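# Sort four items upright onto high and low counters

## Task

Get the bottle and the green drink can standing upright on the high counter, and the blue capacitor and the wire spool standing upright on the low counter. Use the unpowered lift in the wall to move things between levels: whichever car carries more weight sinks while the other rises.

## Robot and tools

Robots and cameras. Four identical i2rt Big YAM arms, named arm1, arm2, arm3 and arm4, each have six joints, a five-fingered right hand and a wrist camera (arm1_cam_wrist and so on). Two fixed room cameras, cam_high and cam_low, also give views. arm1 and arm2 stand by the low counter, with feet near z 0.45 and 0.40 above a top at z 0.350. arm3 and arm4 stand by the high counter, with feet near z 1.19 and 1.17 above a top at z 1.150. Foot positions in metres: arm1 (0.967, -0.871), arm2 (0.972, 0.860), arm3 (-0.637, -0.699), arm4 (-0.635, 0.680). Each foot faces along its own +x axis. Going by the quaternions, arm1 and arm2 face roughly -x in the scene and arm3 and arm4 roughly +x. A hand can reach about 1.07 m from the joint1 axis.

Frames. Every pose uses one scene frame: origin on the floor, +z up, distances in metres. The hand point sits 0.045 m ahead of the palm. In the hand's own axes, +z runs along the straight fingers, +y points out of the palm, and +x runs across the palm away from the thumb. A metal bracket on the little-finger side of the wrist sticks out and can catch on things.

Tool move. Its keys are arm1, arm2, arm3, arm4 and cameras. Each arm has its own object. Any arm you omit keeps its previous command and may still be pushing toward it. Inside an arm's object:
- joints: absolute targets, keyed by name. joint1_rad to joint6_rad are in radians. Ranges: joint1 -2.879..2.879 (base yaw, positive turns counter-clockwise seen from above); joint2 0..3.141 (shoulder, 0 is upper arm pointing back, positive raises it); joint3 0..3.019 (elbow, 0 is fully folded); joint4 -1.692..1.57 (hand pitch, positive tips the fingers up); joint5 -1.57..1.57 (sideways swing, positive is to the arm's right); joint6 -2.094..2.094 (roll, positive is clockwise seen from behind). Hand keys use a -1..1 scale: hand_little, hand_ring, hand_middle, hand_index and hand_thumb_bend run from +1 (open, straight) to -1 (curled). hand_thumb_turn runs from +1 (beside the palm) to -1 (opposite the fingers). hand_force_limit maps -1..1 to a stopping force of about 0..10 N at the fingertip, or 0..15 N for the two thumb motors. hand_speed runs -0.96..1; it reaches full speed at +0.48 and above. Each scene begins with a force limit of 0 and a speed of -0.8.
- target: an absolute hand pose given as one list of 7 numbers, [x, y, z, qw, qx, qy, qz], in metres and in the scene frame, in the same form the hand line prints. The hand travels in a straight line from its current hand_target toward this pose. If target is present, joints may contain only hand keys, otherwise the call is refused.
- speed: the top speed of that path, 0.002..0.5 m/s, default 0.25. Rotation is capped at twice that value in rad/s. Sending speed without target gets the call refused.
- min_time_s: the shortest time, 0.1..8 s, that each arm joint motion may take. It goes only beside joints.
All motions in one call start at once. Every hand path in the call finishes together, paced by the slowest one, and each lasts between 0.5 and 10 s. No action runs longer than 15 s. At each control step, the commanded pose is kept within 100 mm and 20 degrees of the measured one. Expect about a centimetre of error, or more at long reach. Paths ignore obstacles and the other arms.
cameras: a list of camera names, "all", or [] for none. If left out, a move that commands nothing shows all cameras and any other move shows none.

Other tools. wait takes seconds (0..10) and optionally cameras, and reports the state. zoom_image takes camera and region [x0, y0, x1, y1] in pixels, with the origin at the top-left, at most 504 by 504, and works only on the latest image from that camera. show_instructions shows the reference pages. finished_scene takes scene (this scene's number) and cannot be undone. The goal must still be met with the robots idle.

Reading results. For each robot you get joint_positions (hand values on the -1..1 scale), hand and hand_target poses, joint velocities, torques, joint_status and hand_status. The move line gives each moved robot's outcome, either done or its worst status. off_target means the joint settled short of its target and may still be pushing. time_out means the joint was given a nearby target and keeps straining toward it; to relieve that, send the joint its reported position. not_followed, or the phrases "joint command not followed" or "pose unreachable", mean a safety check blocked the motion. The arm may keep trying until new targets are sent. on_its_own reports actions nobody commanded; "held at" gives a target, not a measured value. "as last shown" lists robots that were not commanded this call, and their status lines say "not commanded". hand_stopped_by gives one word each for little, ring, middle, index, thumb_bend and thumb_turn: moving, target, force, stalled or fault. The *_load_n values are fingertip forces in newtons, positive when the finger is pushed open. If a grip is lost, the load drops to about 0. A refused call cancels the move, wait and finished_scene calls that follow it in the same reply; an invalid call does not.

Gripping. Put the thumb opposite the fingers (turn -1) to wrap objects 0.035 to 0.065 m across; handles can be as thin as about 0.025 m. A finger motor runs only when its target changes by 0.002 or more. It stops at the target or when its load reaches hand_force_limit, then locks. For a soft grip, close with hand_speed at -0.94 or lower, because faster closing can overshoot the limit several times over. To squeeze harder, raise the limit and also send a target more closed than the current reading. To release, send a more open target.

Things to avoid. Never let two robots press on each other, and never close a hand on another robot's fingers; either fails the task. Hard hits on robots or fixed objects, drops from a height, and knocking items out of the work area also fail it. Arms keep pushing after contact, so avoid long stretches at full reach, sustained pushes, and holding loads. Motors show MOTOR HOT at 85 °C and cut out at 100 °C, letting the arm fall for 30 to 60 s. Keep finger loads moderate and avoid fast swings while carrying something. Loose objects may occasionally be nudged by outside disturbances.

Each tool is called after "Emit:" as name(argument=value, ...), one argument or row to a line, values as JSON.

Reference images:

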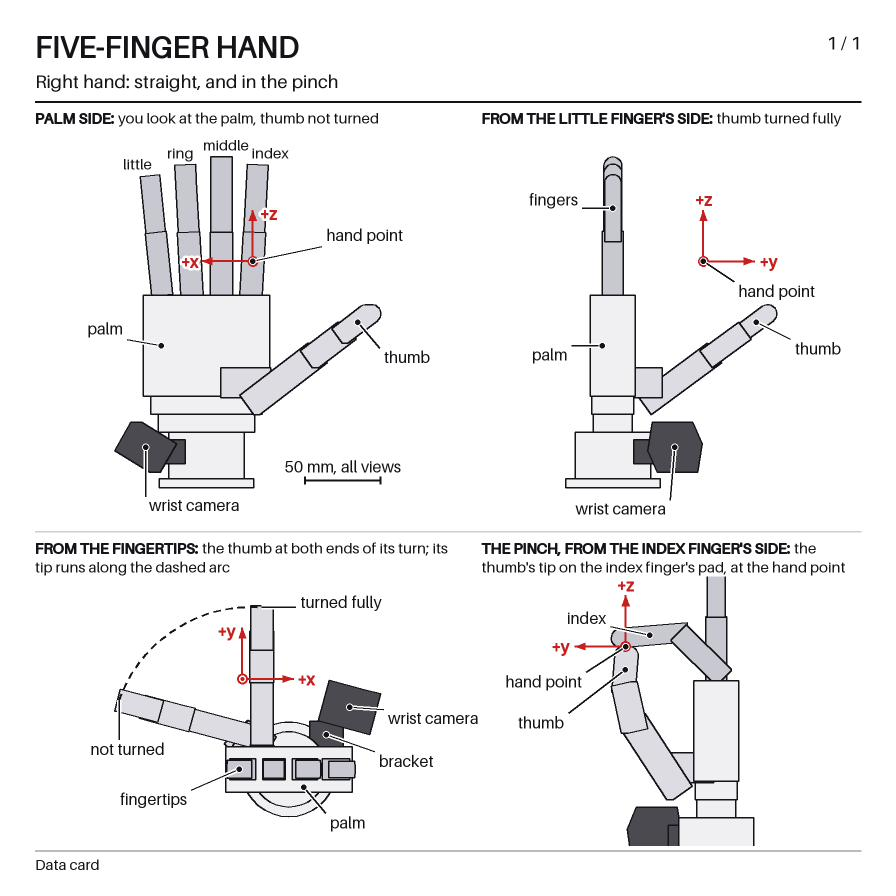

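## Session

Emit:
move(
  cameras=["all"],
)

Scene clock: 0.00 s.
Joint torques (N m): no reading
Heat: arm1: hottest joint1_rad 27 °C; arm2: hottest joint2_rad 26 °C; arm3: hottest joint4_rad 29 °C; arm4: hottest joint1_rad 29 °C.
Joint velocities: within noise
arm1.joint_positions: joint1_rad=-0.289 joint2_rad=+0.617 joint3_rad=+1.338 joint4_rad=-1.542 joint5_rad=-0.003 joint6_rad=-1.197 hand_little=+1.000 hand_ring=+1.000 hand_middle=+1.000 hand_index=+1.000 hand_thumb_turn=+1.000 hand_thumb_bend=+1.000 hand_force_limit=+0.000 hand_speed=-0.800
arm1.joint_status: not commanded
arm1.hand_stopped_by: target,target,target,target,target,target
arm1.little_load_n: -0.5
arm1.ring_load_n: 0.0
arm1.middle_load_n: 0.0
arm1.index_load_n: 0.0
arm1.thumb_bend_load_n: 0.0
arm1.thumb_turn_load_n: 0.0
arm1.hand: x=+0.8104 y=-0.7587 z=+0.8794 quat_wxyz=(-0.365, +0.333, +0.869, -0.012) (m; scene frame)
arm1.hand_target: x=+0.8103 y=-0.7585 z=+0.8882 quat_wxyz=(-0.375, +0.331, +0.866, -0.012) (m; scene frame)
arm1.hand_status: not commanded
arm2.joint_positions: joint1_rad=+0.274 joint2_rad=+0.648 joint3_rad=+1.328 joint4_rad=-1.542 joint5_rad=-0.003 joint6_rad=-1.197 hand_little=+1.000 hand_ring=+1.000 hand_middle=+1.000 hand_index=+1.000 hand_thumb_turn=+1.000 hand_thumb_bend=+1.000 hand_force_limit=+0.000 hand_speed=-0.800
arm2.joint_status: not commanded
arm2.hand_stopped_by: target,target,target,target,target,target
arm2.little_load_n: 0.0
arm2.ring_load_n: 0.0
arm2.middle_load_n: 0.0
arm2.index_load_n: 0.0
arm2.thumb_bend_load_n: 0.0
arm2.thumb_turn_load_n: 0.0
arm2.hand: x=+0.7736 y=+0.8433 z=+0.8155 quat_wxyz=(+0.327, -0.029, -0.937, +0.117) (m; scene frame)
arm2.hand_target: x=+0.7725 y=+0.8429 z=+0.8282 quat_wxyz=(+0.341, -0.029, -0.932, +0.122) (m; scene frame)
arm2.hand_status: not commanded
arm3.joint_positions: joint1_rad=+0.873 joint2_rad=+0.630 joint3_rad=+1.422 joint4_rad=-1.541 joint5_rad=-0.004 joint6_rad=-1.197 hand_little=+1.000 hand_ring=+1.000 hand_middle=+1.000 hand_index=+1.000 hand_thumb_turn=+1.000 hand_thumb_bend=+1.000 hand_force_limit=+0.000 hand_speed=-0.800
arm3.joint_status: not commanded
arm3.hand_stopped_by: target,target,target,target,target,target
arm3.little_load_n: 0.0
arm3.ring_load_n: 0.0
arm3.middle_load_n: 0.0
arm3.index_load_n: 0.0
arm3.thumb_bend_load_n: 0.0
arm3.thumb_turn_load_n: 0.0
arm3.hand: x=-0.4745 y=-0.6030 z=+1.6541 quat_wxyz=(-0.223, +0.896, +0.186, +0.335) (m; scene frame)
arm3.hand_target: x=-0.4745 y=-0.6030 z=+1.6639 quat_wxyz=(-0.230, +0.891, +0.185, +0.345) (m; scene frame)
arm3.hand_status: not commanded
arm4.joint_positions: joint1_rad=+0.030 joint2_rad=+0.633 joint3_rad=+1.348 joint4_rad=-1.541 joint5_rad=-0.003 joint6_rad=-1.197 hand_little=+1.000 hand_ring=+1.000 hand_middle=+1.000 hand_index=+1.000 hand_thumb_turn=+1.000 hand_thumb_bend=+1.000 hand_force_limit=+0.000 hand_speed=-0.800
arm4.joint_status: not commanded
arm4.hand_stopped_by: target,target,target,target,target,target
arm4.little_load_n: 0.0
arm4.ring_load_n: 0.0
arm4.middle_load_n: 0.0
arm4.index_load_n: 0.0
arm4.thumb_bend_load_n: 0.0
arm4.thumb_turn_load_n: 0.0
arm4.hand: x=-0.4418 y=+0.6552 z=+1.5944 quat_wxyz=(-0.087, +0.923, -0.126, +0.353) (m; scene frame)
arm4.hand_target: x=-0.4408 y=+0.6553 z=+1.6053 quat_wxyz=(-0.090, +0.918, -0.125, +0.366) (m; scene frame)
arm4.hand_status: not commanded
pictures: arm1_cam_wrist, arm2_cam_wrist, arm3_cam_wrist, arm4_cam_wrist, cam_high, cam_low

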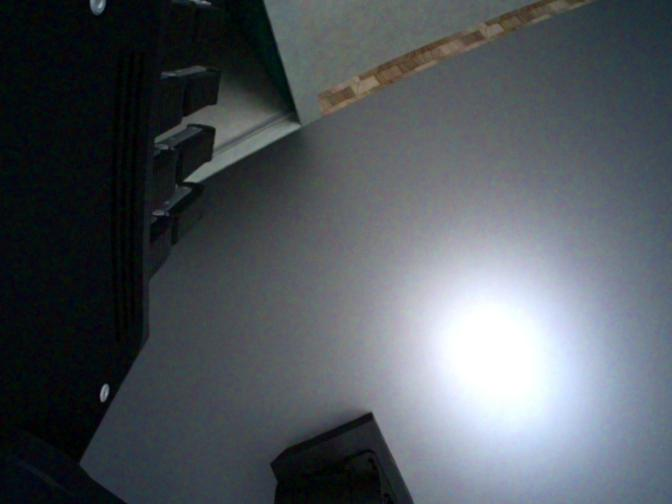

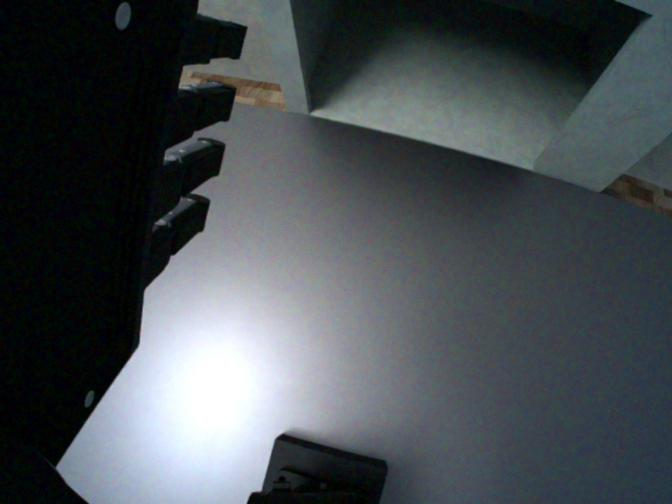

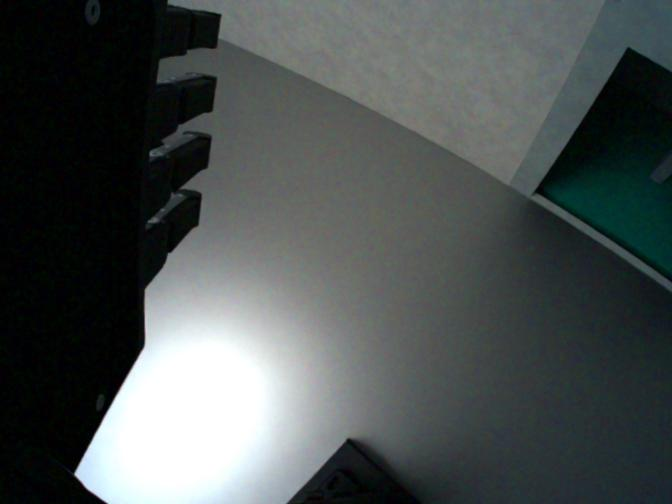

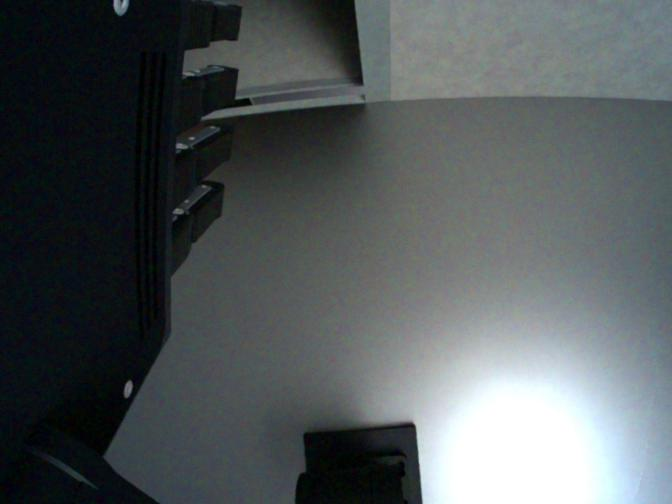

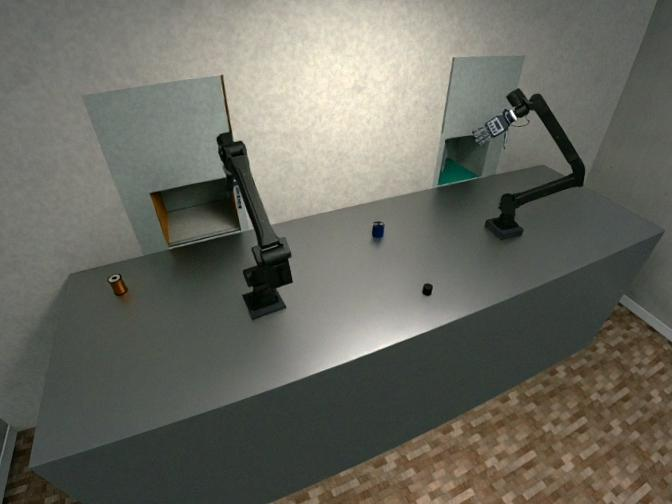

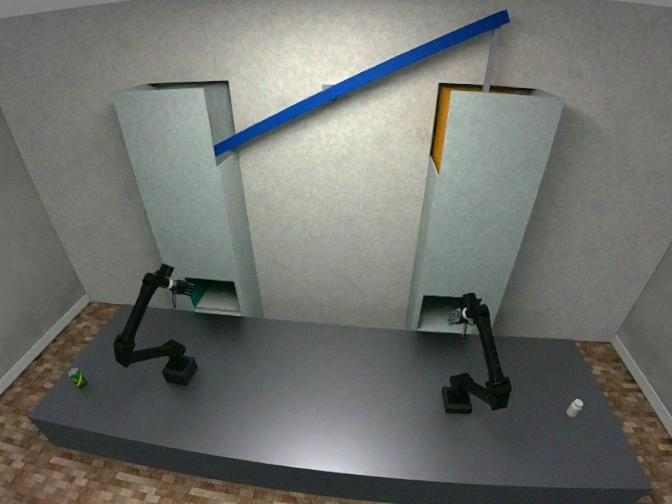

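Emit:
zoom_image(
  camera="cam_high",
  region=[40, 50, 340, 350],
)

Emit:
zoom_image(
  camera="cam_high",
  region=[330, 50, 660, 350],
)

Emit:
zoom_image(
  camera="cam_low",
  region=[10, 230, 310, 450],
)

Emit:
zoom_image(
  camera="cam_low",
  region=[350, 230, 650, 450],
)

Scaled by 1.680.

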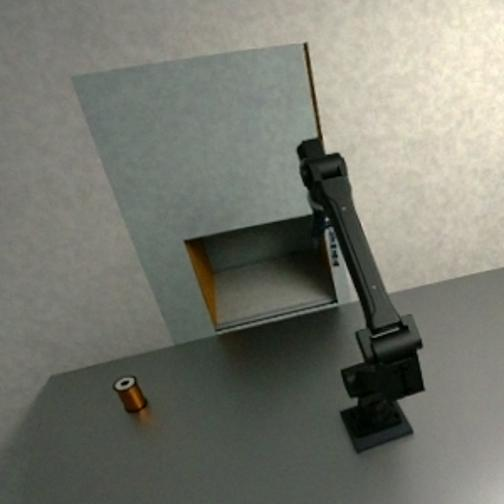

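Scaled by 1.527.

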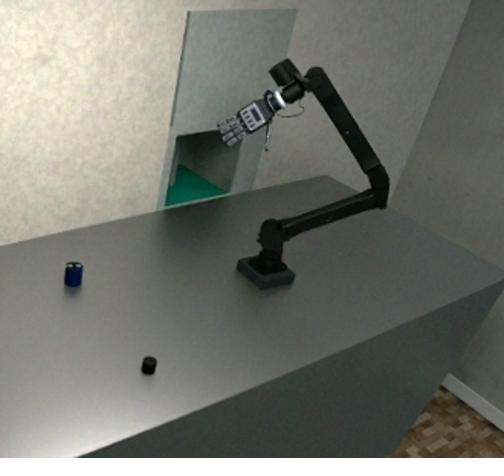

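Scaled by 1.680.

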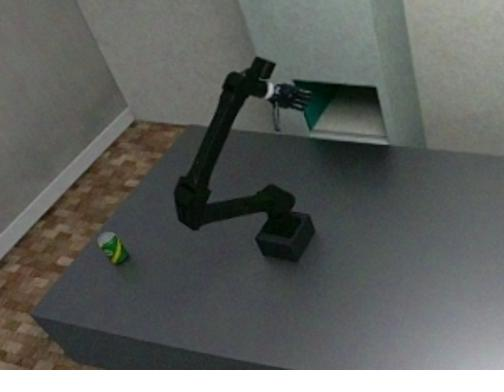

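Scaled by 1.680.

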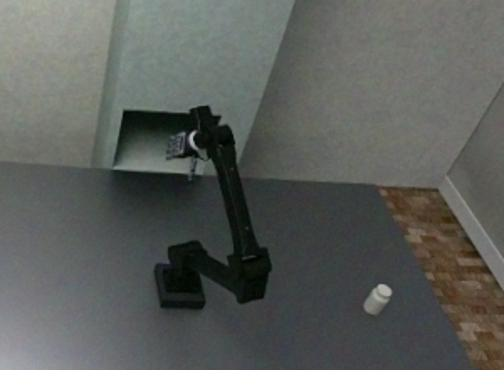

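Emit:
move(
  arm1={"target":[0.60,-0.87,0.68,-0.7071,0,0.7071,0],"speed":0.3},
  arm2={"target":[0.60,0.87,0.65,-0.7071,0,0.7071,0],"speed":0.3},
  arm3={"target":[-0.32,-0.78,1.48,0,0.7071,0,0.7071],"speed":0.3},
  arm4={"target":[-0.32,0.78,1.45,0,0.7071,0,0.7071],"speed":0.3},
  cameras=["all"],
)

Scene clock: 54.90 s.
Joint torques (N m): arm1=[-0.38 0.38 8.35 2.15 -0.26 -0.25] | arm2=[-0.5 1.2 8.8 2.86 -0.27 -0.19] | arm3=[-0.56 2.96 9.18 2.86 -0.18 -0.06] | arm4=[-1.38 -0.32 7.3 2.56 -0.07 -0.29]
Heat: arm1: hottest joint3_rad 33 °C; arm2: hottest joint3_rad 33 °C; arm3: hottest joint3_rad 31 °C; arm4: hottest joint3_rad 34 °C.
move: arm1 done; arm2 done; arm3 done; arm4 done
Joint velocities: within noise
arm1.joint_positions: joint1_rad=+0.417 joint2_rad=+0.655 joint3_rad=+0.228 joint4_rad=+0.409 joint5_rad=+0.347 joint6_rad=-1.567 hand_little=+1.000 hand_ring=+1.000 hand_middle=+1.000 hand_index=+1.000 hand_thumb_turn=+1.000 hand_thumb_bend=+1.000 hand_force_limit=+0.000 hand_speed=-0.800
arm1.joint_status: not commanded
arm1.hand_stopped_by: target,target,target,target,target,target
arm1.little_load_n: 0.0
arm1.ring_load_n: 0.0
arm1.middle_load_n: 0.0
arm1.index_load_n: 0.0
arm1.thumb_bend_load_n: 0.0
arm1.thumb_turn_load_n: 0.0
arm1.hand: x=+0.6006 y=-0.8718 z=+0.6769 quat_wxyz=(-0.702, +0.002, +0.712, -0.007) (m; scene frame)
arm1.hand_target: x=+0.5991 y=-0.8694 z=+0.6794 quat_wxyz=(-0.706, -0.002, +0.708, +0.001) (m; scene frame)
arm1.hand_status: done (0.004 m and 1.1 deg from the pose sent, 0.311 m and 58.4 deg at the start)
arm2.joint_positions: joint1_rad=+0.249 joint2_rad=+0.597 joint3_rad=+0.287 joint4_rad=+0.298 joint5_rad=+0.274 joint6_rad=-1.553 hand_little=+1.000 hand_ring=+1.000 hand_middle=+1.000 hand_index=+1.000 hand_thumb_turn=+1.000 hand_thumb_bend=+1.000 hand_force_limit=+0.000 hand_speed=-0.800
arm2.joint_status: not commanded
arm2.hand_stopped_by: target,target,target,target,target,target
arm2.little_load_n: 0.0
arm2.ring_load_n: 0.0
arm2.middle_load_n: 0.5
arm2.index_load_n: 0.0
arm2.thumb_bend_load_n: 0.0
arm2.thumb_turn_load_n: 0.0
arm2.hand: x=+0.6004 y=+0.8661 z=+0.6465 quat_wxyz=(+0.703, -0.001, -0.711, +0.009) (m; scene frame)
arm2.hand_target: x=+0.5987 y=+0.8695 z=+0.6492 quat_wxyz=(+0.707, +0.001, -0.707, +0.001) (m; scene frame)
arm2.hand_status: done (0.005 m and 1.2 deg from the pose sent, 0.241 m and 53.3 deg at the start)
arm3.joint_positions: joint1_rad=-0.042 joint2_rad=+0.232 joint3_rad=+0.327 joint4_rad=-0.115 joint5_rad=-0.132 joint6_rad=-1.566 hand_little=+1.000 hand_ring=+1.000 hand_middle=+1.000 hand_index=+1.000 hand_thumb_turn=+1.000 hand_thumb_bend=+1.000 hand_force_limit=+0.000 hand_speed=-0.800
arm3.joint_status: not commanded
arm3.hand_stopped_by: target,target,target,target,target,target
arm3.little_load_n: 0.0
arm3.ring_load_n: 0.0
arm3.middle_load_n: 0.5
arm3.index_load_n: 0.0
arm3.thumb_bend_load_n: 0.0
arm3.thumb_turn_load_n: 0.0
arm3.hand: x=-0.3217 y=-0.7778 z=+1.4761 quat_wxyz=(-0.006, +0.713, -0.006, +0.701) (m; scene frame)
arm3.hand_target: x=-0.3193 y=-0.7803 z=+1.4792 quat_wxyz=(+0.000, +0.707, -0.003, +0.707) (m; scene frame)
arm3.hand_status: done (0.005 m and 1.3 deg from the pose sent, 0.292 m and 58.9 deg at the start)
arm4.joint_positions: joint1_rad=+0.853 joint2_rad=+0.623 joint3_rad=+0.385 joint4_rad=+0.224 joint5_rad=+0.922 joint6_rad=-1.559 hand_little=+1.000 hand_ring=+1.000 hand_middle=+1.000 hand_index=+1.000 hand_thumb_turn=+1.000 hand_thumb_bend=+1.000 hand_force_limit=+0.000 hand_speed=-0.800
arm4.joint_status: not commanded
arm4.hand_stopped_by: target,target,target,target,target,target
arm4.little_load_n: 0.0
arm4.ring_load_n: 0.0
arm4.middle_load_n: 0.0
arm4.index_load_n: 0.5
arm4.thumb_bend_load_n: 0.0
arm4.thumb_turn_load_n: 0.0
arm4.hand: x=-0.3209 y=+0.7796 z=+1.4490 quat_wxyz=(-0.001, +0.710, +0.001, +0.704) (m; scene frame)
arm4.hand_target: x=-0.3189 y=+0.7797 z=+1.4499 quat_wxyz=(+0.001, +0.707, +0.003, +0.707) (m; scene frame)
arm4.hand_status: done (0.001 m and 0.6 deg from the pose sent, 0.226 m and 51.0 deg at the start)
pictures: arm1_cam_wrist, arm2_cam_wrist, arm3_cam_wrist, arm4_cam_wrist, cam_high, cam_low
camera_calibration:
arm1_cam_wrist: T_world_to_cam=[[0.0151351, 0.978176, 0.207225, 0.704076], [0.452307, 0.178134, -0.873892, 0.486092], [-0.891734, 0.106956, -0.43974, 1.04078], [0, 0, 0, 1]] pos_world=[0.697577, -0.886617, 0.73656]
arm2_cam_wrist: T_world_to_cam=[[-0.0342954, 0.954908, 0.294916, -0.997575], [0.397737, 0.283755, -0.872518, 0.0995438], [-0.916858, 0.0873755, -0.389533, 0.840212], [0, 0, 0, 1]] pos_world=[0.696551, 0.850932, 0.708345]
arm3_cam_wrist: T_world_to_cam=[[-0.0205856, -0.97844, 0.205501, -1.07087], [-0.452145, -0.174213, -0.874765, 1.0234], [0.891707, -0.110924, -0.438811, 0.964731], [0, 0, 0, 1]] pos_world=[-0.419577, -0.762481, 1.53863]
arm4_cam_wrist: T_world_to_cam=[[0.0233693, -0.97883, 0.203334, 0.482789], [-0.456705, -0.191379, -0.868789, 1.27223], [0.889311, -0.0725606, -0.451509, 1.11138], [0, 0, 0, 1]] pos_world=[-0.418614, 0.79669, 1.50894]

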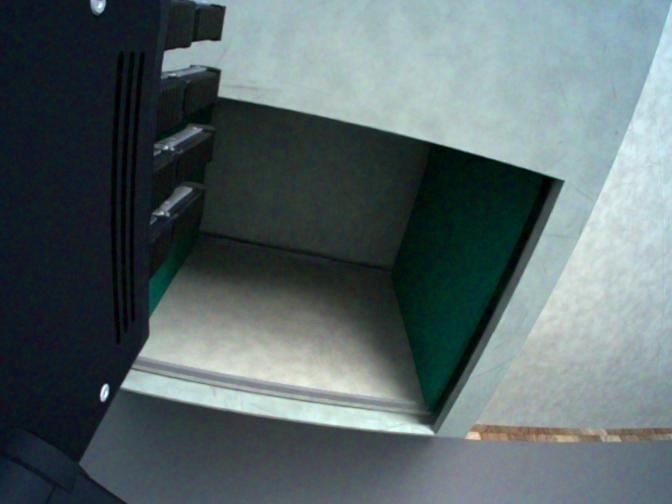

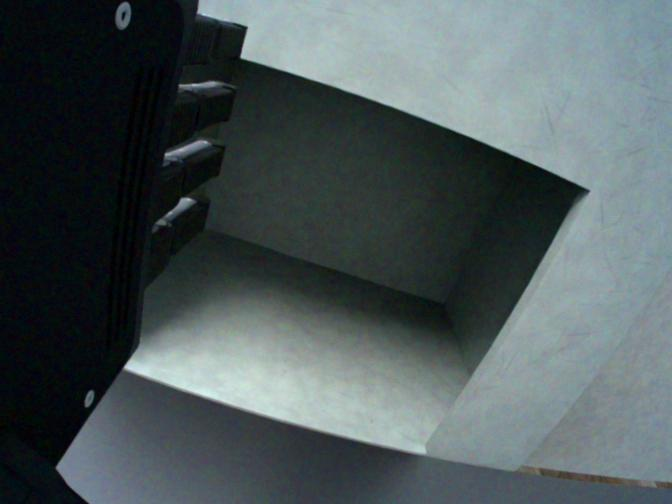

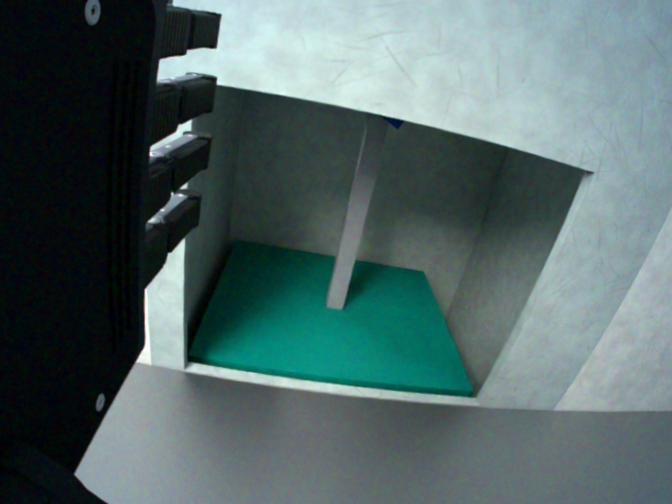

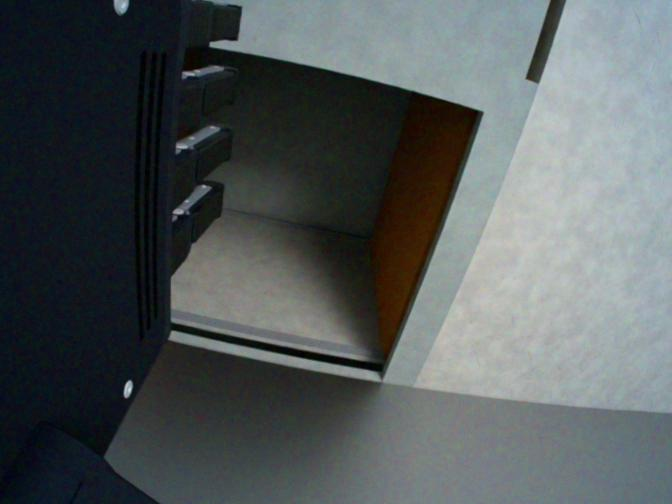

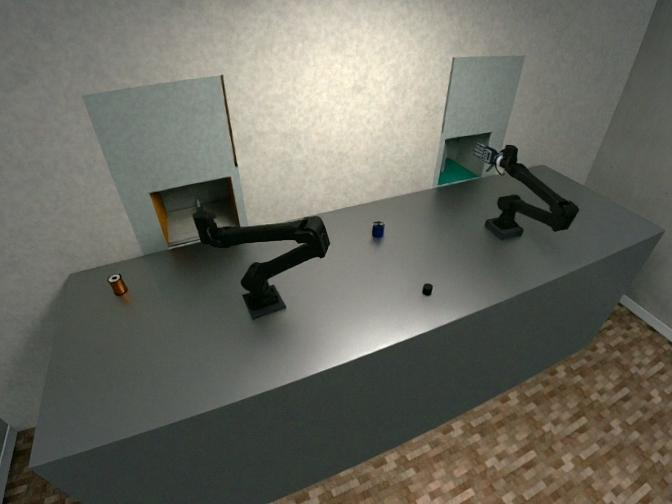

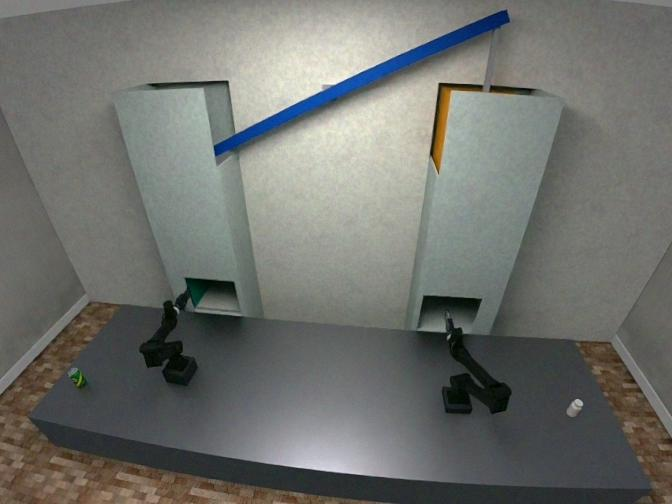

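Emit:
move(
  arm1={"joints":{"joint1_rad":1.887,"joint5_rad":0,"joint6_rad":-1.57}},
  arm2={"joints":{"joint1_rad":-1.62,"joint5_rad":0,"joint6_rad":-1.57}},
  arm4={"joints":{"joint1_rad":1.06,"joint5_rad":0,"joint6_rad":-1.57}},
  cameras=["arm1_cam_wrist","arm2_cam_wrist","arm4_cam_wrist"],
)

Scene clock: 86.97 s.
Joint torques (N m): arm1=[1.08 -0.03 8.46 2.24 -0.12 -0.07] | arm2=[-0.5 1.14 8.87 2.89 -0.27 -0.17] | arm3=[-0.62 3.02 9.2 2.85 -0.18 -0.04] | arm4=[-0.15 -0.85 7.61 2.89 -0.09 -0.23]
Heat: arm1: hottest joint3_rad 35 °C; arm2: hottest joint3_rad 32 °C; arm3: hottest joint3_rad 33 °C; arm4: hottest joint3_rad 33 °C.
move: arm1 done; arm2 done; arm4 done
Joint velocities: within noise
arm1.joint_positions: joint1_rad=+1.880 joint2_rad=+0.655 joint3_rad=+0.228 joint4_rad=+0.409 joint5_rad=+0.000 joint6_rad=-1.569 hand_little=+1.000 hand_ring=+1.000 hand_middle=+1.000 hand_index=+1.000 hand_thumb_turn=+1.000 hand_thumb_bend=+1.000 hand_force_limit=+0.000 hand_speed=-0.800
arm1.joint_status: all done
arm1.hand_stopped_by: target,target,target,target,target,target
arm1.little_load_n: 0.0
arm1.ring_load_n: 0.0
arm1.middle_load_n: 0.0
arm1.index_load_n: 0.0
arm1.thumb_bend_load_n: 0.0
arm1.thumb_turn_load_n: 0.0
arm1.hand: x=+1.0010 y=-1.2492 z=+0.6810 quat_wxyz=(-0.435, -0.559, +0.435, -0.555) (m; scene frame)
arm1.hand_target: x=+1.0045 y=-1.2501 z=+0.6829 quat_wxyz=(-0.436, -0.558, +0.429, -0.560) (m; scene frame)
arm1.hand_status: not commanded
arm2.joint_positions: joint1_rad=-1.611 joint2_rad=+0.597 joint3_rad=+0.287 joint4_rad=+0.298 joint5_rad=+0.008 joint6_rad=-1.553 hand_little=+1.000 hand_ring=+1.000 hand_middle=+1.000 hand_index=+1.000 hand_thumb_turn=+1.000 hand_thumb_bend=+1.000 hand_force_limit=+0.000 hand_speed=-0.800
arm2.joint_status: all done
arm2.hand_stopped_by: target,target,target,target,target,target
arm2.little_load_n: 0.0
arm2.ring_load_n: 0.0
arm2.middle_load_n: 0.0
arm2.index_load_n: 0.0
arm2.thumb_bend_load_n: 0.0
arm2.thumb_turn_load_n: 0.0
arm2.hand: x=+1.0357 y=+1.2377 z=+0.6463 quat_wxyz=(+0.498, -0.511, -0.495, -0.496) (m; scene frame)
arm2.hand_target: x=+1.0392 y=+1.2389 z=+0.6492 quat_wxyz=(+0.495, -0.505, -0.495, -0.505) (m; scene frame)
arm2.hand_status: not commanded
arm3: as last shown
arm4.joint_positions: joint1_rad=+1.052 joint2_rad=+0.625 joint3_rad=+0.384 joint4_rad=+0.225 joint5_rad=+0.006 joint6_rad=-1.559 hand_little=+1.000 hand_ring=+1.000 hand_middle=+1.000 hand_index=+1.000 hand_thumb_turn=+1.000 hand_thumb_bend=+1.000 hand_force_limit=+0.000 hand_speed=-0.800
arm4.joint_status: all done
arm4.hand_stopped_by: target,target,target,target,target,target
arm4.little_load_n: 0.0
arm4.ring_load_n: 0.0
arm4.middle_load_n: 0.0
arm4.index_load_n: 0.0
arm4.thumb_bend_load_n: 0.0
arm4.thumb_turn_load_n: 0.0
arm4.hand: x=-0.4101 y=+1.0080 z=+1.4468 quat_wxyz=(-0.376, +0.606, +0.374, +0.593) (m; scene frame)
arm4.hand_target: x=-0.4125 y=+1.0119 z=+1.4496 quat_wxyz=(-0.380, +0.597, +0.378, +0.597) (m; scene frame)
arm4.hand_status: not commanded
pictures: arm1_cam_wrist, arm2_cam_wrist, arm4_cam_wrist
camera_calibration:
arm1_cam_wrist: T_world_to_cam=[[-0.951157, -0.213659, 0.222822, 0.53415], [-0.29166, 0.385419, -0.875435, 1.38051], [0.101165, -0.897665, -0.42891, -0.816195], [0, 0, 0, 1]] pos_world=[0.99327, -1.15062, 0.739451]
arm2_cam_wrist: T_world_to_cam=[[0.956508, 0.0116498, 0.291473, -1.19386], [0.271056, -0.404757, -0.873327, 0.804612], [0.107802, 0.91435, -0.390311, -0.877553], [0, 0, 0, 1]] pos_world=[1.01844, 1.14197, 0.708148]
arm4_cam_wrist: T_world_to_cam=[[0.891622, -0.410333, 0.191408, 0.509156], [-0.0412186, -0.494542, -0.868176, 1.74843], [0.450901, 0.766195, -0.457858, 0.190362], [0, 0, 0, 1]] pos_world=[-0.467741, 0.927743, 1.50765]

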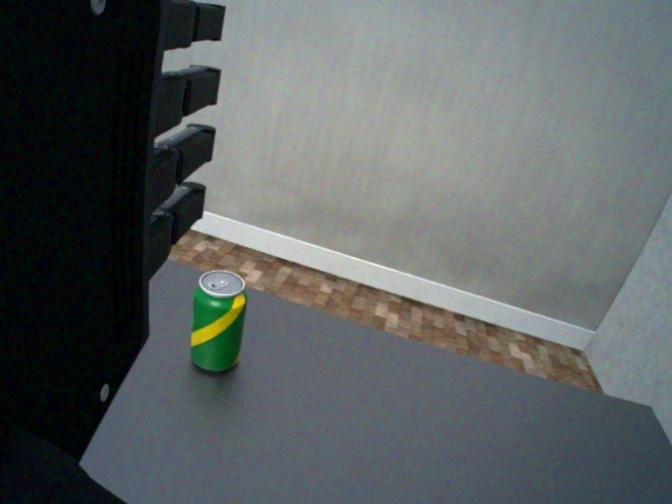

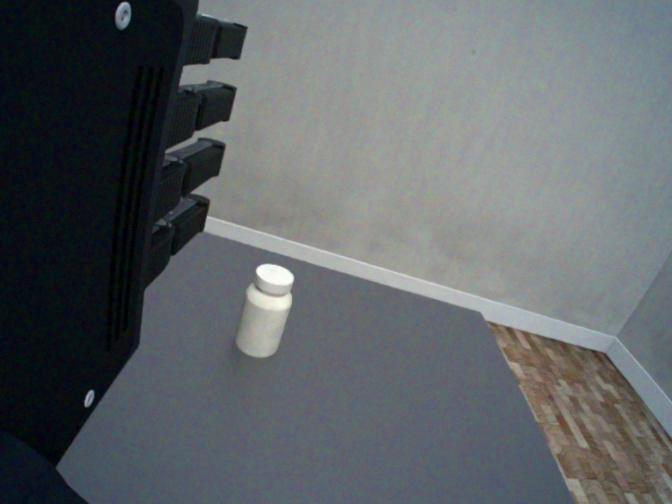

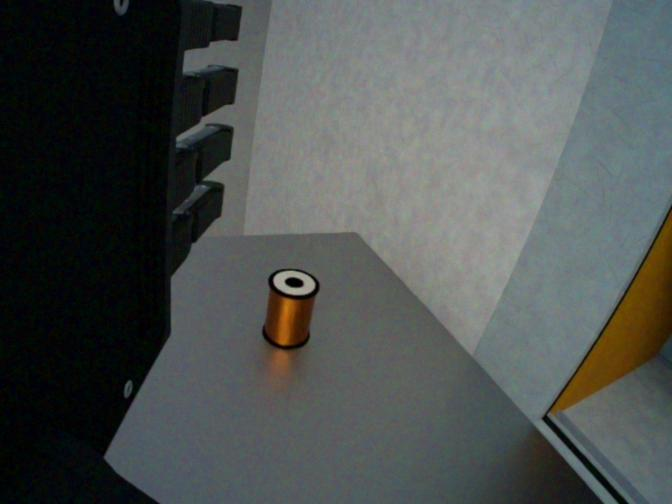

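Emit:
move(
  arm1={"target":[1.089,-1.3525,0.43,0.426,0.5643,-0.426,0.5643],"speed":0.3,"joints":{"hand_thumb_turn":-1,"hand_speed":0}},
  arm2={"target":[1.012,1.414,0.43,-0.4885,0.5112,0.4885,0.5112],"speed":0.3,"joints":{"hand_thumb_turn":-1,"hand_speed":0}},
  arm4={"target":[-0.361,1.149,1.21,-0.3601,0.6085,0.3601,0.6085],"speed":0.3,"joints":{"hand_thumb_turn":-1,"hand_speed":0}},
  cameras=["arm1_cam_wrist","arm2_cam_wrist","arm4_cam_wrist"],
)

Scene clock: 115.73 s.
Joint torques (N m): arm1=[0.97 -11.22 1.32 2.25 0.17 -0.07] | arm2=[0.79 -8.94 3.9 2.91 -0.06 -0.18] | arm3=[-0.56 3.14 9.21 2.86 -0.18 -0.04] | arm4=[0.03 -9.99 3.6 3.06 0.34 -0.27]
Heat: arm1: hottest joint3_rad 36 °C; arm2: hottest joint3_rad 32 °C; arm3: hottest joint3_rad 34 °C; arm4: hottest joint3_rad 33 °C.
move: arm1 off_target; arm2 off_target; arm4 off_target
Joint velocities: within noise
arm1.joint_positions: joint1_rad=+2.059 joint2_rad=+2.134 joint3_rad=+0.444 joint4_rad=+1.549 joint5_rad=+0.164 joint6_rad=-1.539 hand_little=+1.000 hand_ring=+1.000 hand_middle=+1.000 hand_index=+1.000 hand_thumb_turn=-1.000 hand_thumb_bend=+1.000 hand_force_limit=+0.000 hand_speed=+0.000
arm1.joint_status: all done
arm1.hand_stopped_by: target,target,target,target,target,target
arm1.little_load_n: 0.0
arm1.ring_load_n: 0.0
arm1.middle_load_n: 0.0
arm1.index_load_n: 0.0
arm1.thumb_bend_load_n: 0.0
arm1.thumb_turn_load_n: 0.5
arm1.hand: x=+1.0845 y=-1.3503 z=+0.4278 quat_wxyz=(-0.403, -0.594, +0.458, -0.524) (m; scene frame)
arm1.hand_target: x=+1.0888 y=-1.3527 z=+0.4310 quat_wxyz=(-0.407, -0.588, +0.454, -0.532) (m; scene frame)
arm1.hand_status: off_target (0.006 m and 7.3 deg from the pose sent, 0.285 m and 1.9 deg at the start; a joint's target at an end of its range on 28 of 60 steps)
arm2.joint_positions: joint1_rad=-1.533 joint2_rad=+2.009 joint3_rad=+0.537 joint4_rad=+1.437 joint5_rad=+0.120 joint6_rad=-1.553 hand_little=+1.000 hand_ring=+1.000 hand_middle=+1.000 hand_index=+1.000 hand_thumb_turn=-1.000 hand_thumb_bend=+1.000 hand_force_limit=+0.000 hand_speed=+0.000
arm2.joint_status: all done
arm2.hand_stopped_by: target,target,target,target,target,target
arm2.little_load_n: 0.0
arm2.ring_load_n: 0.0
arm2.middle_load_n: 0.0
arm2.index_load_n: 0.0
arm2.thumb_bend_load_n: 0.0
arm2.thumb_turn_load_n: 0.5
arm2.hand: x=+1.0153 y=+1.4047 z=+0.4220 quat_wxyz=(+0.483, -0.524, -0.493, -0.499) (m; scene frame)
arm2.hand_target: x=+1.0109 y=+1.4141 z=+0.4304 quat_wxyz=(+0.490, -0.510, -0.490, -0.510) (m; scene frame)
arm2.hand_status: off_target (0.013 m and 2.1 deg from the pose sent, 0.280 m and 2.2 deg at the start)
arm3: as last shown
arm3.ring_load_n: 0.5
arm3.middle_load_n: 0.0
arm4.joint_positions: joint1_rad=+1.117 joint2_rad=+1.955 joint3_rad=+0.496 joint4_rad=+1.414 joint5_rad=+0.124 joint6_rad=-1.557 hand_little=+1.000 hand_ring=+1.000 hand_middle=+1.000 hand_index=+1.000 hand_thumb_turn=-1.000 hand_thumb_bend=+1.000 hand_force_limit=+0.000 hand_speed=+0.000
arm4.joint_status: all done
arm4.hand_stopped_by: target,target,target,target,target,target
arm4.little_load_n: 0.0
arm4.ring_load_n: 0.0
arm4.middle_load_n: 0.0
arm4.index_load_n: 0.0
arm4.thumb_bend_load_n: 0.0
arm4.thumb_turn_load_n: 0.0
arm4.hand: x=-0.3612 y=+1.1381 z=+1.1992 quat_wxyz=(-0.353, +0.624, +0.365, +0.594) (m; scene frame)
arm4.hand_target: x=-0.3614 y=+1.1488 z=+1.2100 quat_wxyz=(-0.360, +0.609, +0.361, +0.608) (m; scene frame)
arm4.hand_status: off_target (0.015 m and 2.6 deg from the pose sent, 0.280 m and 3.0 deg at the start)
pictures: arm1_cam_wrist, arm2_cam_wrist, arm4_cam_wrist
camera_calibration:
arm1_cam_wrist: T_world_to_cam=[[-0.942794, -0.251811, 0.218474, 0.589641], [-0.318023, 0.48274, -0.81598, 1.35665], [0.100007, -0.838781, -0.535206, -0.897799], [0, 0, 0, 1]] pos_world=[1.07714, -1.25949, 0.49767]
arm2_cam_wrist: T_world_to_cam=[[0.955451, -0.0141869, 0.294807, -1.07491], [0.259911, -0.432847, -0.863185, 0.728416], [0.139853, 0.901356, -0.409877, -1.12159], [0, 0, 0, 1]] pos_world=[0.994559, 1.311, 0.485934]
arm4_cam_wrist: T_world_to_cam=[[0.870835, -0.45142, 0.194593, 0.601817], [-0.0767875, -0.515914, -0.853192, 1.59334], [0.485541, 0.728047, -0.483939, 0.0424471], [0, 0, 0, 1]] pos_world=[-0.422344, 1.0628, 1.26286]

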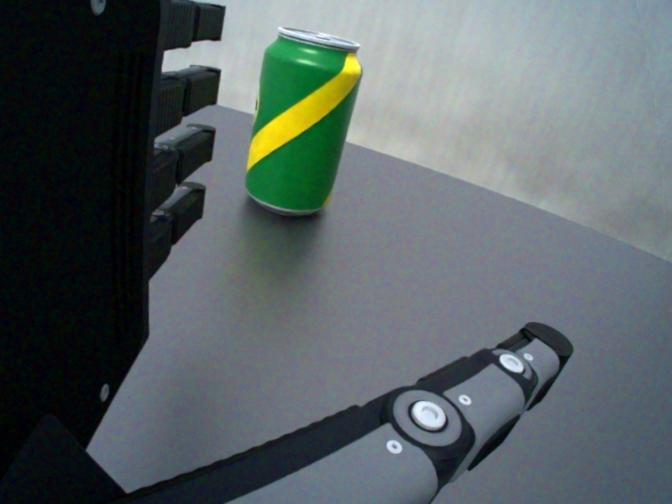

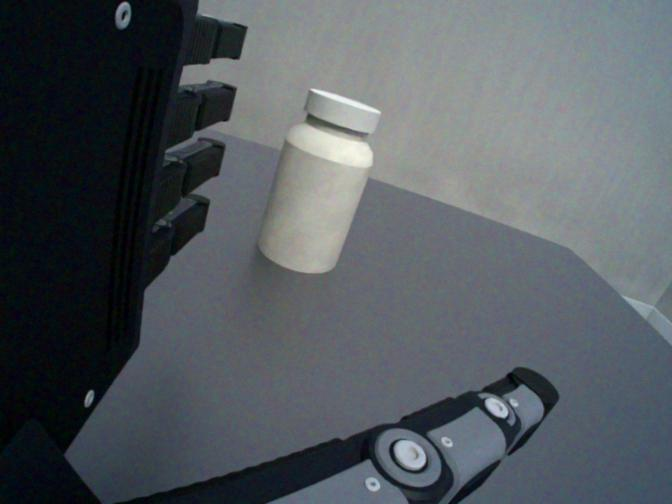

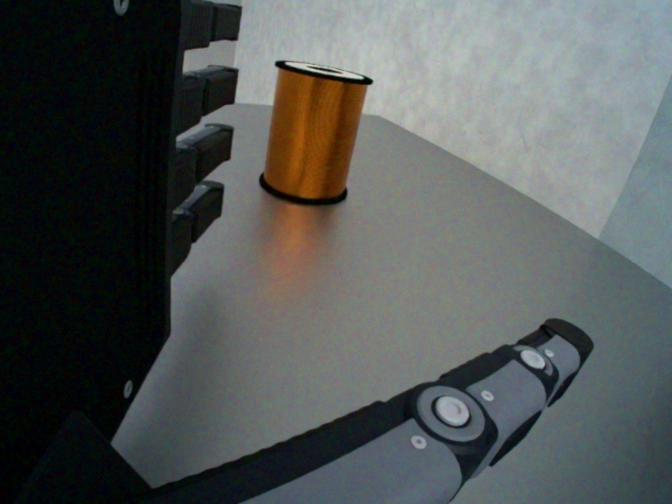

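Emit:
move(
  arm1={"target":[1.125,-1.445,0.408,0.426,0.5643,-0.426,0.5643],"speed":0.2},
  arm2={"target":[1.015,1.508,0.408,-0.4885,0.5112,0.4885,0.5112],"speed":0.2},
  arm4={"target":[-0.3235,1.235,1.192,-0.3601,0.6085,0.3601,0.6085],"speed":0.2},
  cameras=["arm1_cam_wrist","arm2_cam_wrist","arm4_cam_wrist"],
)

Scene clock: 154.63 s.
Joint torques (N m): arm1=[-0.5 -13.63 2.7 1.47 -0.26 -0.23] | arm2=[-0.26 -11.4 5.56 1.61 -0.27 -0.17] | arm3=[-0.56 3.02 9.2 2.86 -0.18 -0.05] | arm4=[-0.73 -12.63 5.05 1.25 0.04 -0.27]
Heat: arm1: hottest joint3_rad 30 °C; arm2: hottest joint3_rad 29 °C; arm3: hottest joint3_rad 35 °C; arm4: hottest joint3_rad 31 °C.
move: arm1 done; arm2 off_target; arm4 done
Joint velocities: arm1=[within noise] | arm2=[within noise] | arm3=[within noise] | arm4=[-0.015 -0.015 -0.046 0.007 0.007 -0.037]
arm1.joint_positions: joint1_rad=+2.057 joint2_rad=+2.295 joint3_rad=+0.736 joint4_rad=+1.549 joint5_rad=+0.140 joint6_rad=-1.541 hand_little=+1.000 hand_ring=+1.000 hand_middle=+1.000 hand_index=+1.000 hand_thumb_turn=-1.000 hand_thumb_bend=+1.000 hand_force_limit=+0.000 hand_speed=+0.000
arm1.joint_status: not commanded
arm1.hand_stopped_by: target,target,target,target,target,target
arm1.little_load_n: 0.0
arm1.ring_load_n: 0.0
arm1.middle_load_n: 0.0
arm1.index_load_n: 0.0
arm1.thumb_bend_load_n: 0.0
arm1.thumb_turn_load_n: 0.0
arm1.hand: x=+1.1289 y=-1.4414 z=+0.4143 quat_wxyz=(-0.419, -0.559, +0.430, -0.571) (m; scene frame)
arm1.hand_target: x=+1.1255 y=-1.4449 z=+0.4077 quat_wxyz=(-0.424, -0.564, +0.427, -0.565) (m; scene frame)
arm1.hand_status: done (0.008 m and 1.3 deg from the pose sent, 0.105 m and 7.3 deg at the start)
arm2.joint_positions: joint1_rad=-1.539 joint2_rad=+2.140 joint3_rad=+0.805 joint4_rad=+1.324 joint5_rad=+0.105 joint6_rad=-1.553 hand_little=+1.000 hand_ring=+1.000 hand_middle=+1.000 hand_index=+1.000 hand_thumb_turn=-1.000 hand_thumb_bend=+1.000 hand_force_limit=+0.000 hand_speed=+0.000
arm2.joint_status: not commanded
arm2.hand_stopped_by: target,target,target,target,target,target
arm2.little_load_n: 0.0
arm2.ring_load_n: 0.0
arm2.middle_load_n: 0.0
arm2.index_load_n: 0.0
arm2.thumb_bend_load_n: 0.0
arm2.thumb_turn_load_n: 0.5
arm2.hand: x=+1.0097 y=+1.4971 z=+0.4053 quat_wxyz=(+0.492, -0.516, -0.489, -0.503) (m; scene frame)
arm2.hand_target: x=+1.0148 y=+1.5076 z=+0.4082 quat_wxyz=(+0.489, -0.511, -0.489, -0.511) (m; scene frame)
arm2.hand_status: off_target (0.012 m and 1.2 deg from the pose sent, 0.104 m and 2.1 deg at the start)
arm3: as last shown
arm3.ring_load_n: 0.0
arm4.joint_positions: joint1_rad=+1.117 joint2_rad=+2.082 joint3_rad=+0.762 joint4_rad=+1.319 joint5_rad=+0.124 joint6_rad=-1.557 hand_little=+1.000 hand_ring=+1.000 hand_middle=+1.000 hand_index=+1.000 hand_thumb_turn=-1.000 hand_thumb_bend=+1.000 hand_force_limit=+0.000 hand_speed=+0.000
arm4.joint_status: not commanded
arm4.hand_stopped_by: target,target,target,target,target,target
arm4.little_load_n: 0.0
arm4.ring_load_n: 0.0
arm4.middle_load_n: 0.0
arm4.index_load_n: 0.0
arm4.thumb_bend_load_n: 0.0
arm4.thumb_turn_load_n: 0.0
arm4.hand: x=-0.3264 y=+1.2249 z=+1.1916 quat_wxyz=(-0.363, +0.612, +0.355, +0.606) (m; scene frame)
arm4.hand_target: x=-0.3236 y=+1.2349 z=+1.1923 quat_wxyz=(-0.360, +0.608, +0.360, +0.609) (m; scene frame)
arm4.hand_status: done (0.010 m and 0.8 deg from the pose sent, 0.104 m and 2.6 deg at the start)
pictures: arm1_cam_wrist, arm2_cam_wrist, arm4_cam_wrist
camera_calibration:
arm1_cam_wrist: T_world_to_cam=[[-0.948143, -0.24911, 0.197404, 0.630173], [-0.282203, 0.374029, -0.883438, 1.23461], [0.146239, -0.893334, -0.424933, -1.16239], [0, 0, 0, 1]] pos_world=[1.11589, -1.3432, 0.472364]
arm2_cam_wrist: T_world_to_cam=[[0.95617, -0.0128474, 0.29253, -1.06518], [0.261846, -0.409632, -0.873864, 0.723101], [0.131057, 0.91216, -0.388314, -1.22695], [0, 0, 0, 1]] pos_world=[0.989954, 1.4017, 0.467048]
arm4_cam_wrist: T_world_to_cam=[[0.867684, -0.459256, 0.190283, 0.625851], [-0.0625376, -0.480576, -0.87472, 1.62133], [0.493166, 0.747081, -0.445709, -0.107868], [0, 0, 0, 1]] pos_world=[-0.38845, 1.14718, 1.25104]

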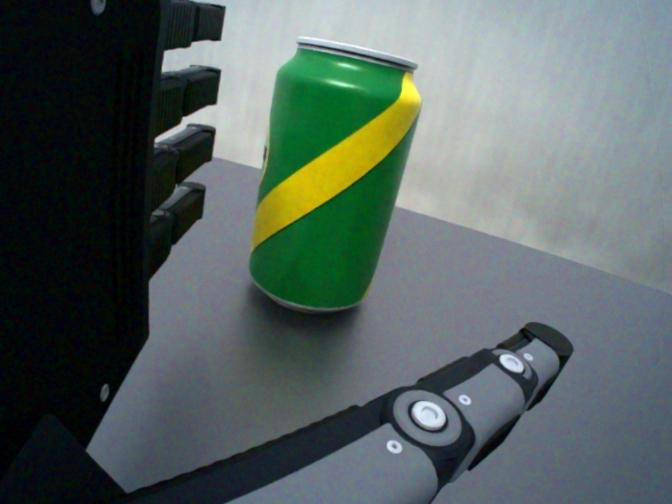

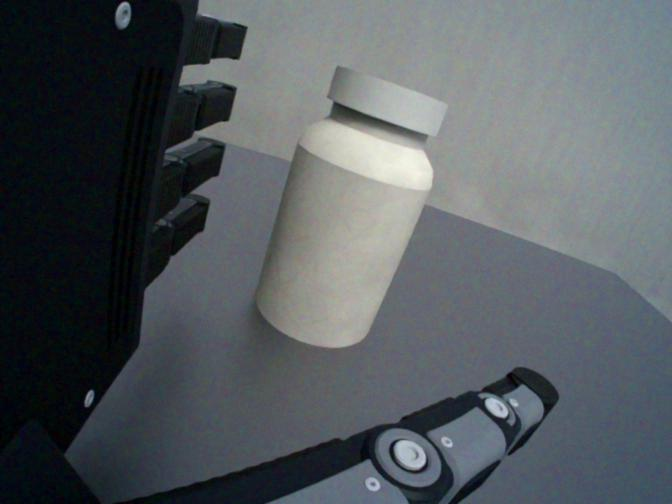

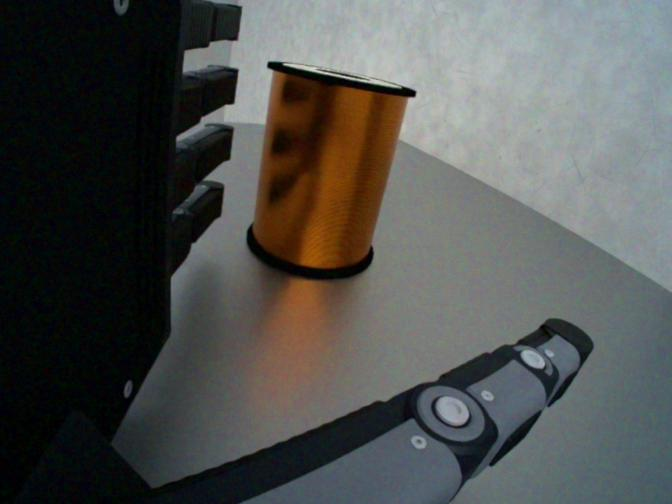

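Emit:
move(
  arm1={"target":[1.150,-1.541,0.400,0.426,0.5643,-0.426,0.5643],"speed":0.12},
  arm2={"target":[1.028,1.592,0.406,-0.4885,0.5112,0.4885,0.5112],"speed":0.12},
  arm4={"target":[-0.285,1.318,1.188,-0.3601,0.6085,0.3601,0.6085],"speed":0.12},
  cameras=["arm1_cam_wrist","arm2_cam_wrist","arm4_cam_wrist"],
)

Scene clock: 180.40 s.
Joint torques (N m): arm1=[-0.5 -16.21 5.04 0.8 -0.25 -0.26] | arm2=[-0.5 -13.39 7.34 1.51 -0.27 -0.18] | arm3=[-0.56 3.02 9.18 2.86 -0.18 -0.05] | arm4=[-1.55 -15.03 6.8 1.21 -0.08 -0.27]
Heat: arm1: hottest joint2_rad 29 °C; arm2: hottest joint3_rad 29 °C; arm3: hottest joint3_rad 35 °C; arm4: hottest joint3_rad 31 °C.
move: arm1 off_target; arm2 off_target; arm4 off_target
Joint velocities: within noise
arm1.joint_positions: joint1_rad=+2.025 joint2_rad=+2.353 joint3_rad=+1.010 joint4_rad=+1.345 joint5_rad=+0.111 joint6_rad=-1.541 hand_little=+1.000 hand_ring=+1.000 hand_middle=+1.000 hand_index=+1.000 hand_thumb_turn=-1.000 hand_thumb_bend=+1.000 hand_force_limit=+0.000 hand_speed=+0.000
arm1.joint_status: not commanded
arm1.hand_stopped_by: target,target,target,target,target,target
arm1.little_load_n: 0.0
arm1.ring_load_n: 0.0
arm1.middle_load_n: 0.0
arm1.index_load_n: 0.0
arm1.thumb_bend_load_n: 0.0
arm1.thumb_turn_load_n: 0.5
arm1.hand: x=+1.1528 y=-1.5348 z=+0.4103 quat_wxyz=(-0.422, -0.555, +0.429, -0.574) (m; scene frame)
arm1.hand_target: x=+1.1496 y=-1.5406 z=+0.4002 quat_wxyz=(-0.426, -0.564, +0.427, -0.565) (m; scene frame)
arm1.hand_status: off_target (0.012 m and 1.6 deg from the pose sent, 0.103 m and 1.3 deg at the start)
arm2.joint_positions: joint1_rad=-1.572 joint2_rad=+2.224 joint3_rad=+1.049 joint4_rad=+1.155 joint5_rad=+0.074 joint6_rad=-1.553 hand_little=+1.000 hand_ring=+1.000 hand_middle=+1.000 hand_index=+1.000 hand_thumb_turn=-1.000 hand_thumb_bend=+1.000 hand_force_limit=+0.000 hand_speed=+0.000
arm2.joint_status: not commanded
arm2.hand_stopped_by: target,target,target,target,target,target
arm2.little_load_n: 0.0
arm2.ring_load_n: 0.0
arm2.middle_load_n: 0.0
arm2.index_load_n: 0.0
arm2.thumb_bend_load_n: 0.0
arm2.thumb_turn_load_n: 0.5
arm2.hand: x=+1.0217 y=+1.5780 z=+0.3988 quat_wxyz=(+0.489, -0.519, -0.491, -0.501) (m; scene frame)
arm2.hand_target: x=+1.0281 y=+1.5911 z=+0.4062 quat_wxyz=(+0.488, -0.512, -0.488, -0.511) (m; scene frame)
arm2.hand_status: off_target (0.017 m and 1.5 deg from the pose sent, 0.097 m and 1.2 deg at the start)
arm3: as last shown
arm4.joint_positions: joint1_rad=+1.117 joint2_rad=+2.184 joint3_rad=+1.030 joint4_rad=+1.145 joint5_rad=+0.118 joint6_rad=-1.557 hand_little=+1.000 hand_ring=+1.000 hand_middle=+1.000 hand_index=+1.000 hand_thumb_turn=-1.000 hand_thumb_bend=+1.000 hand_force_limit=+0.000 hand_speed=+0.000
arm4.joint_status: not commanded
arm4.hand_stopped_by: target,target,target,target,target,target
arm4.little_load_n: 0.0
arm4.ring_load_n: 0.0
arm4.middle_load_n: 0.0
arm4.index_load_n: 0.0
arm4.thumb_bend_load_n: 0.0
arm4.thumb_turn_load_n: 0.5
arm4.hand: x=-0.2943 y=+1.3081 z=+1.1839 quat_wxyz=(-0.363, +0.613, +0.359, +0.603) (m; scene frame)
arm4.hand_target: x=-0.2852 y=+1.3174 z=+1.1885 quat_wxyz=(-0.360, +0.608, +0.360, +0.609) (m; scene frame)
arm4.hand_status: off_target (0.014 m and 0.9 deg from the pose sent, 0.102 m and 0.8 deg at the start)
pictures: arm1_cam_wrist, arm2_cam_wrist, arm4_cam_wrist
camera_calibration:
arm1_cam_wrist: T_world_to_cam=[[-0.949769, -0.244338, 0.195546, 0.640323], [-0.276983, 0.365457, -0.888663, 1.25571], [0.145671, -0.898187, -0.414777, -1.26194], [0, 0, 0, 1]] pos_world=[1.1398, -1.43591, 0.467264]
arm2_cam_wrist: T_world_to_cam=[[0.956182, -0.0117446, 0.292536, -1.0755], [0.261047, -0.418176, -0.870048, 0.760096], [0.13255, 0.90829, -0.396787, -1.29691], [0, 0, 0, 1]] pos_world=[1.00185, 1.4832, 0.461344]
arm4_cam_wrist: T_world_to_cam=[[0.870995, -0.45265, 0.190987, 0.629145], [-0.0620117, -0.486927, -0.871239, 1.66086], [0.487363, 0.747001, -0.45218, -0.18311], [0, 0, 0, 1]] pos_world=[-0.355749, 1.23028, 1.24404]

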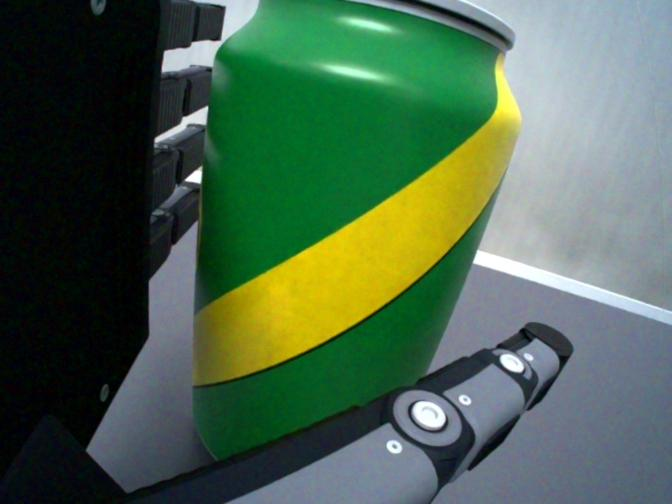

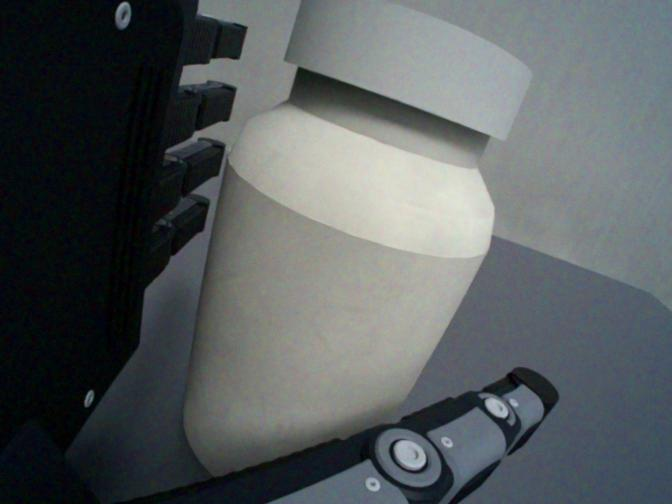

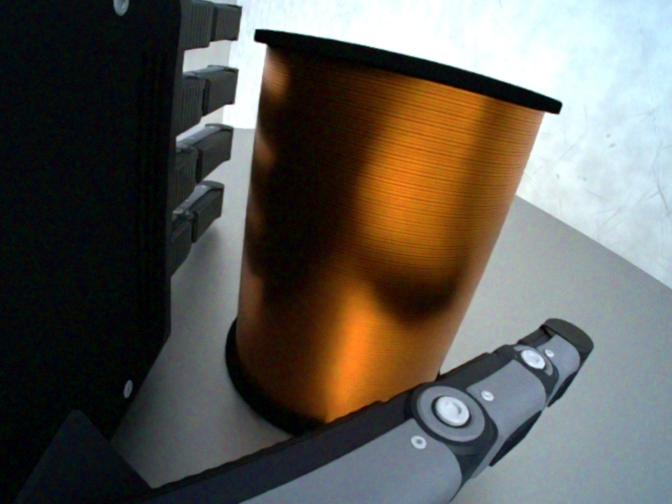

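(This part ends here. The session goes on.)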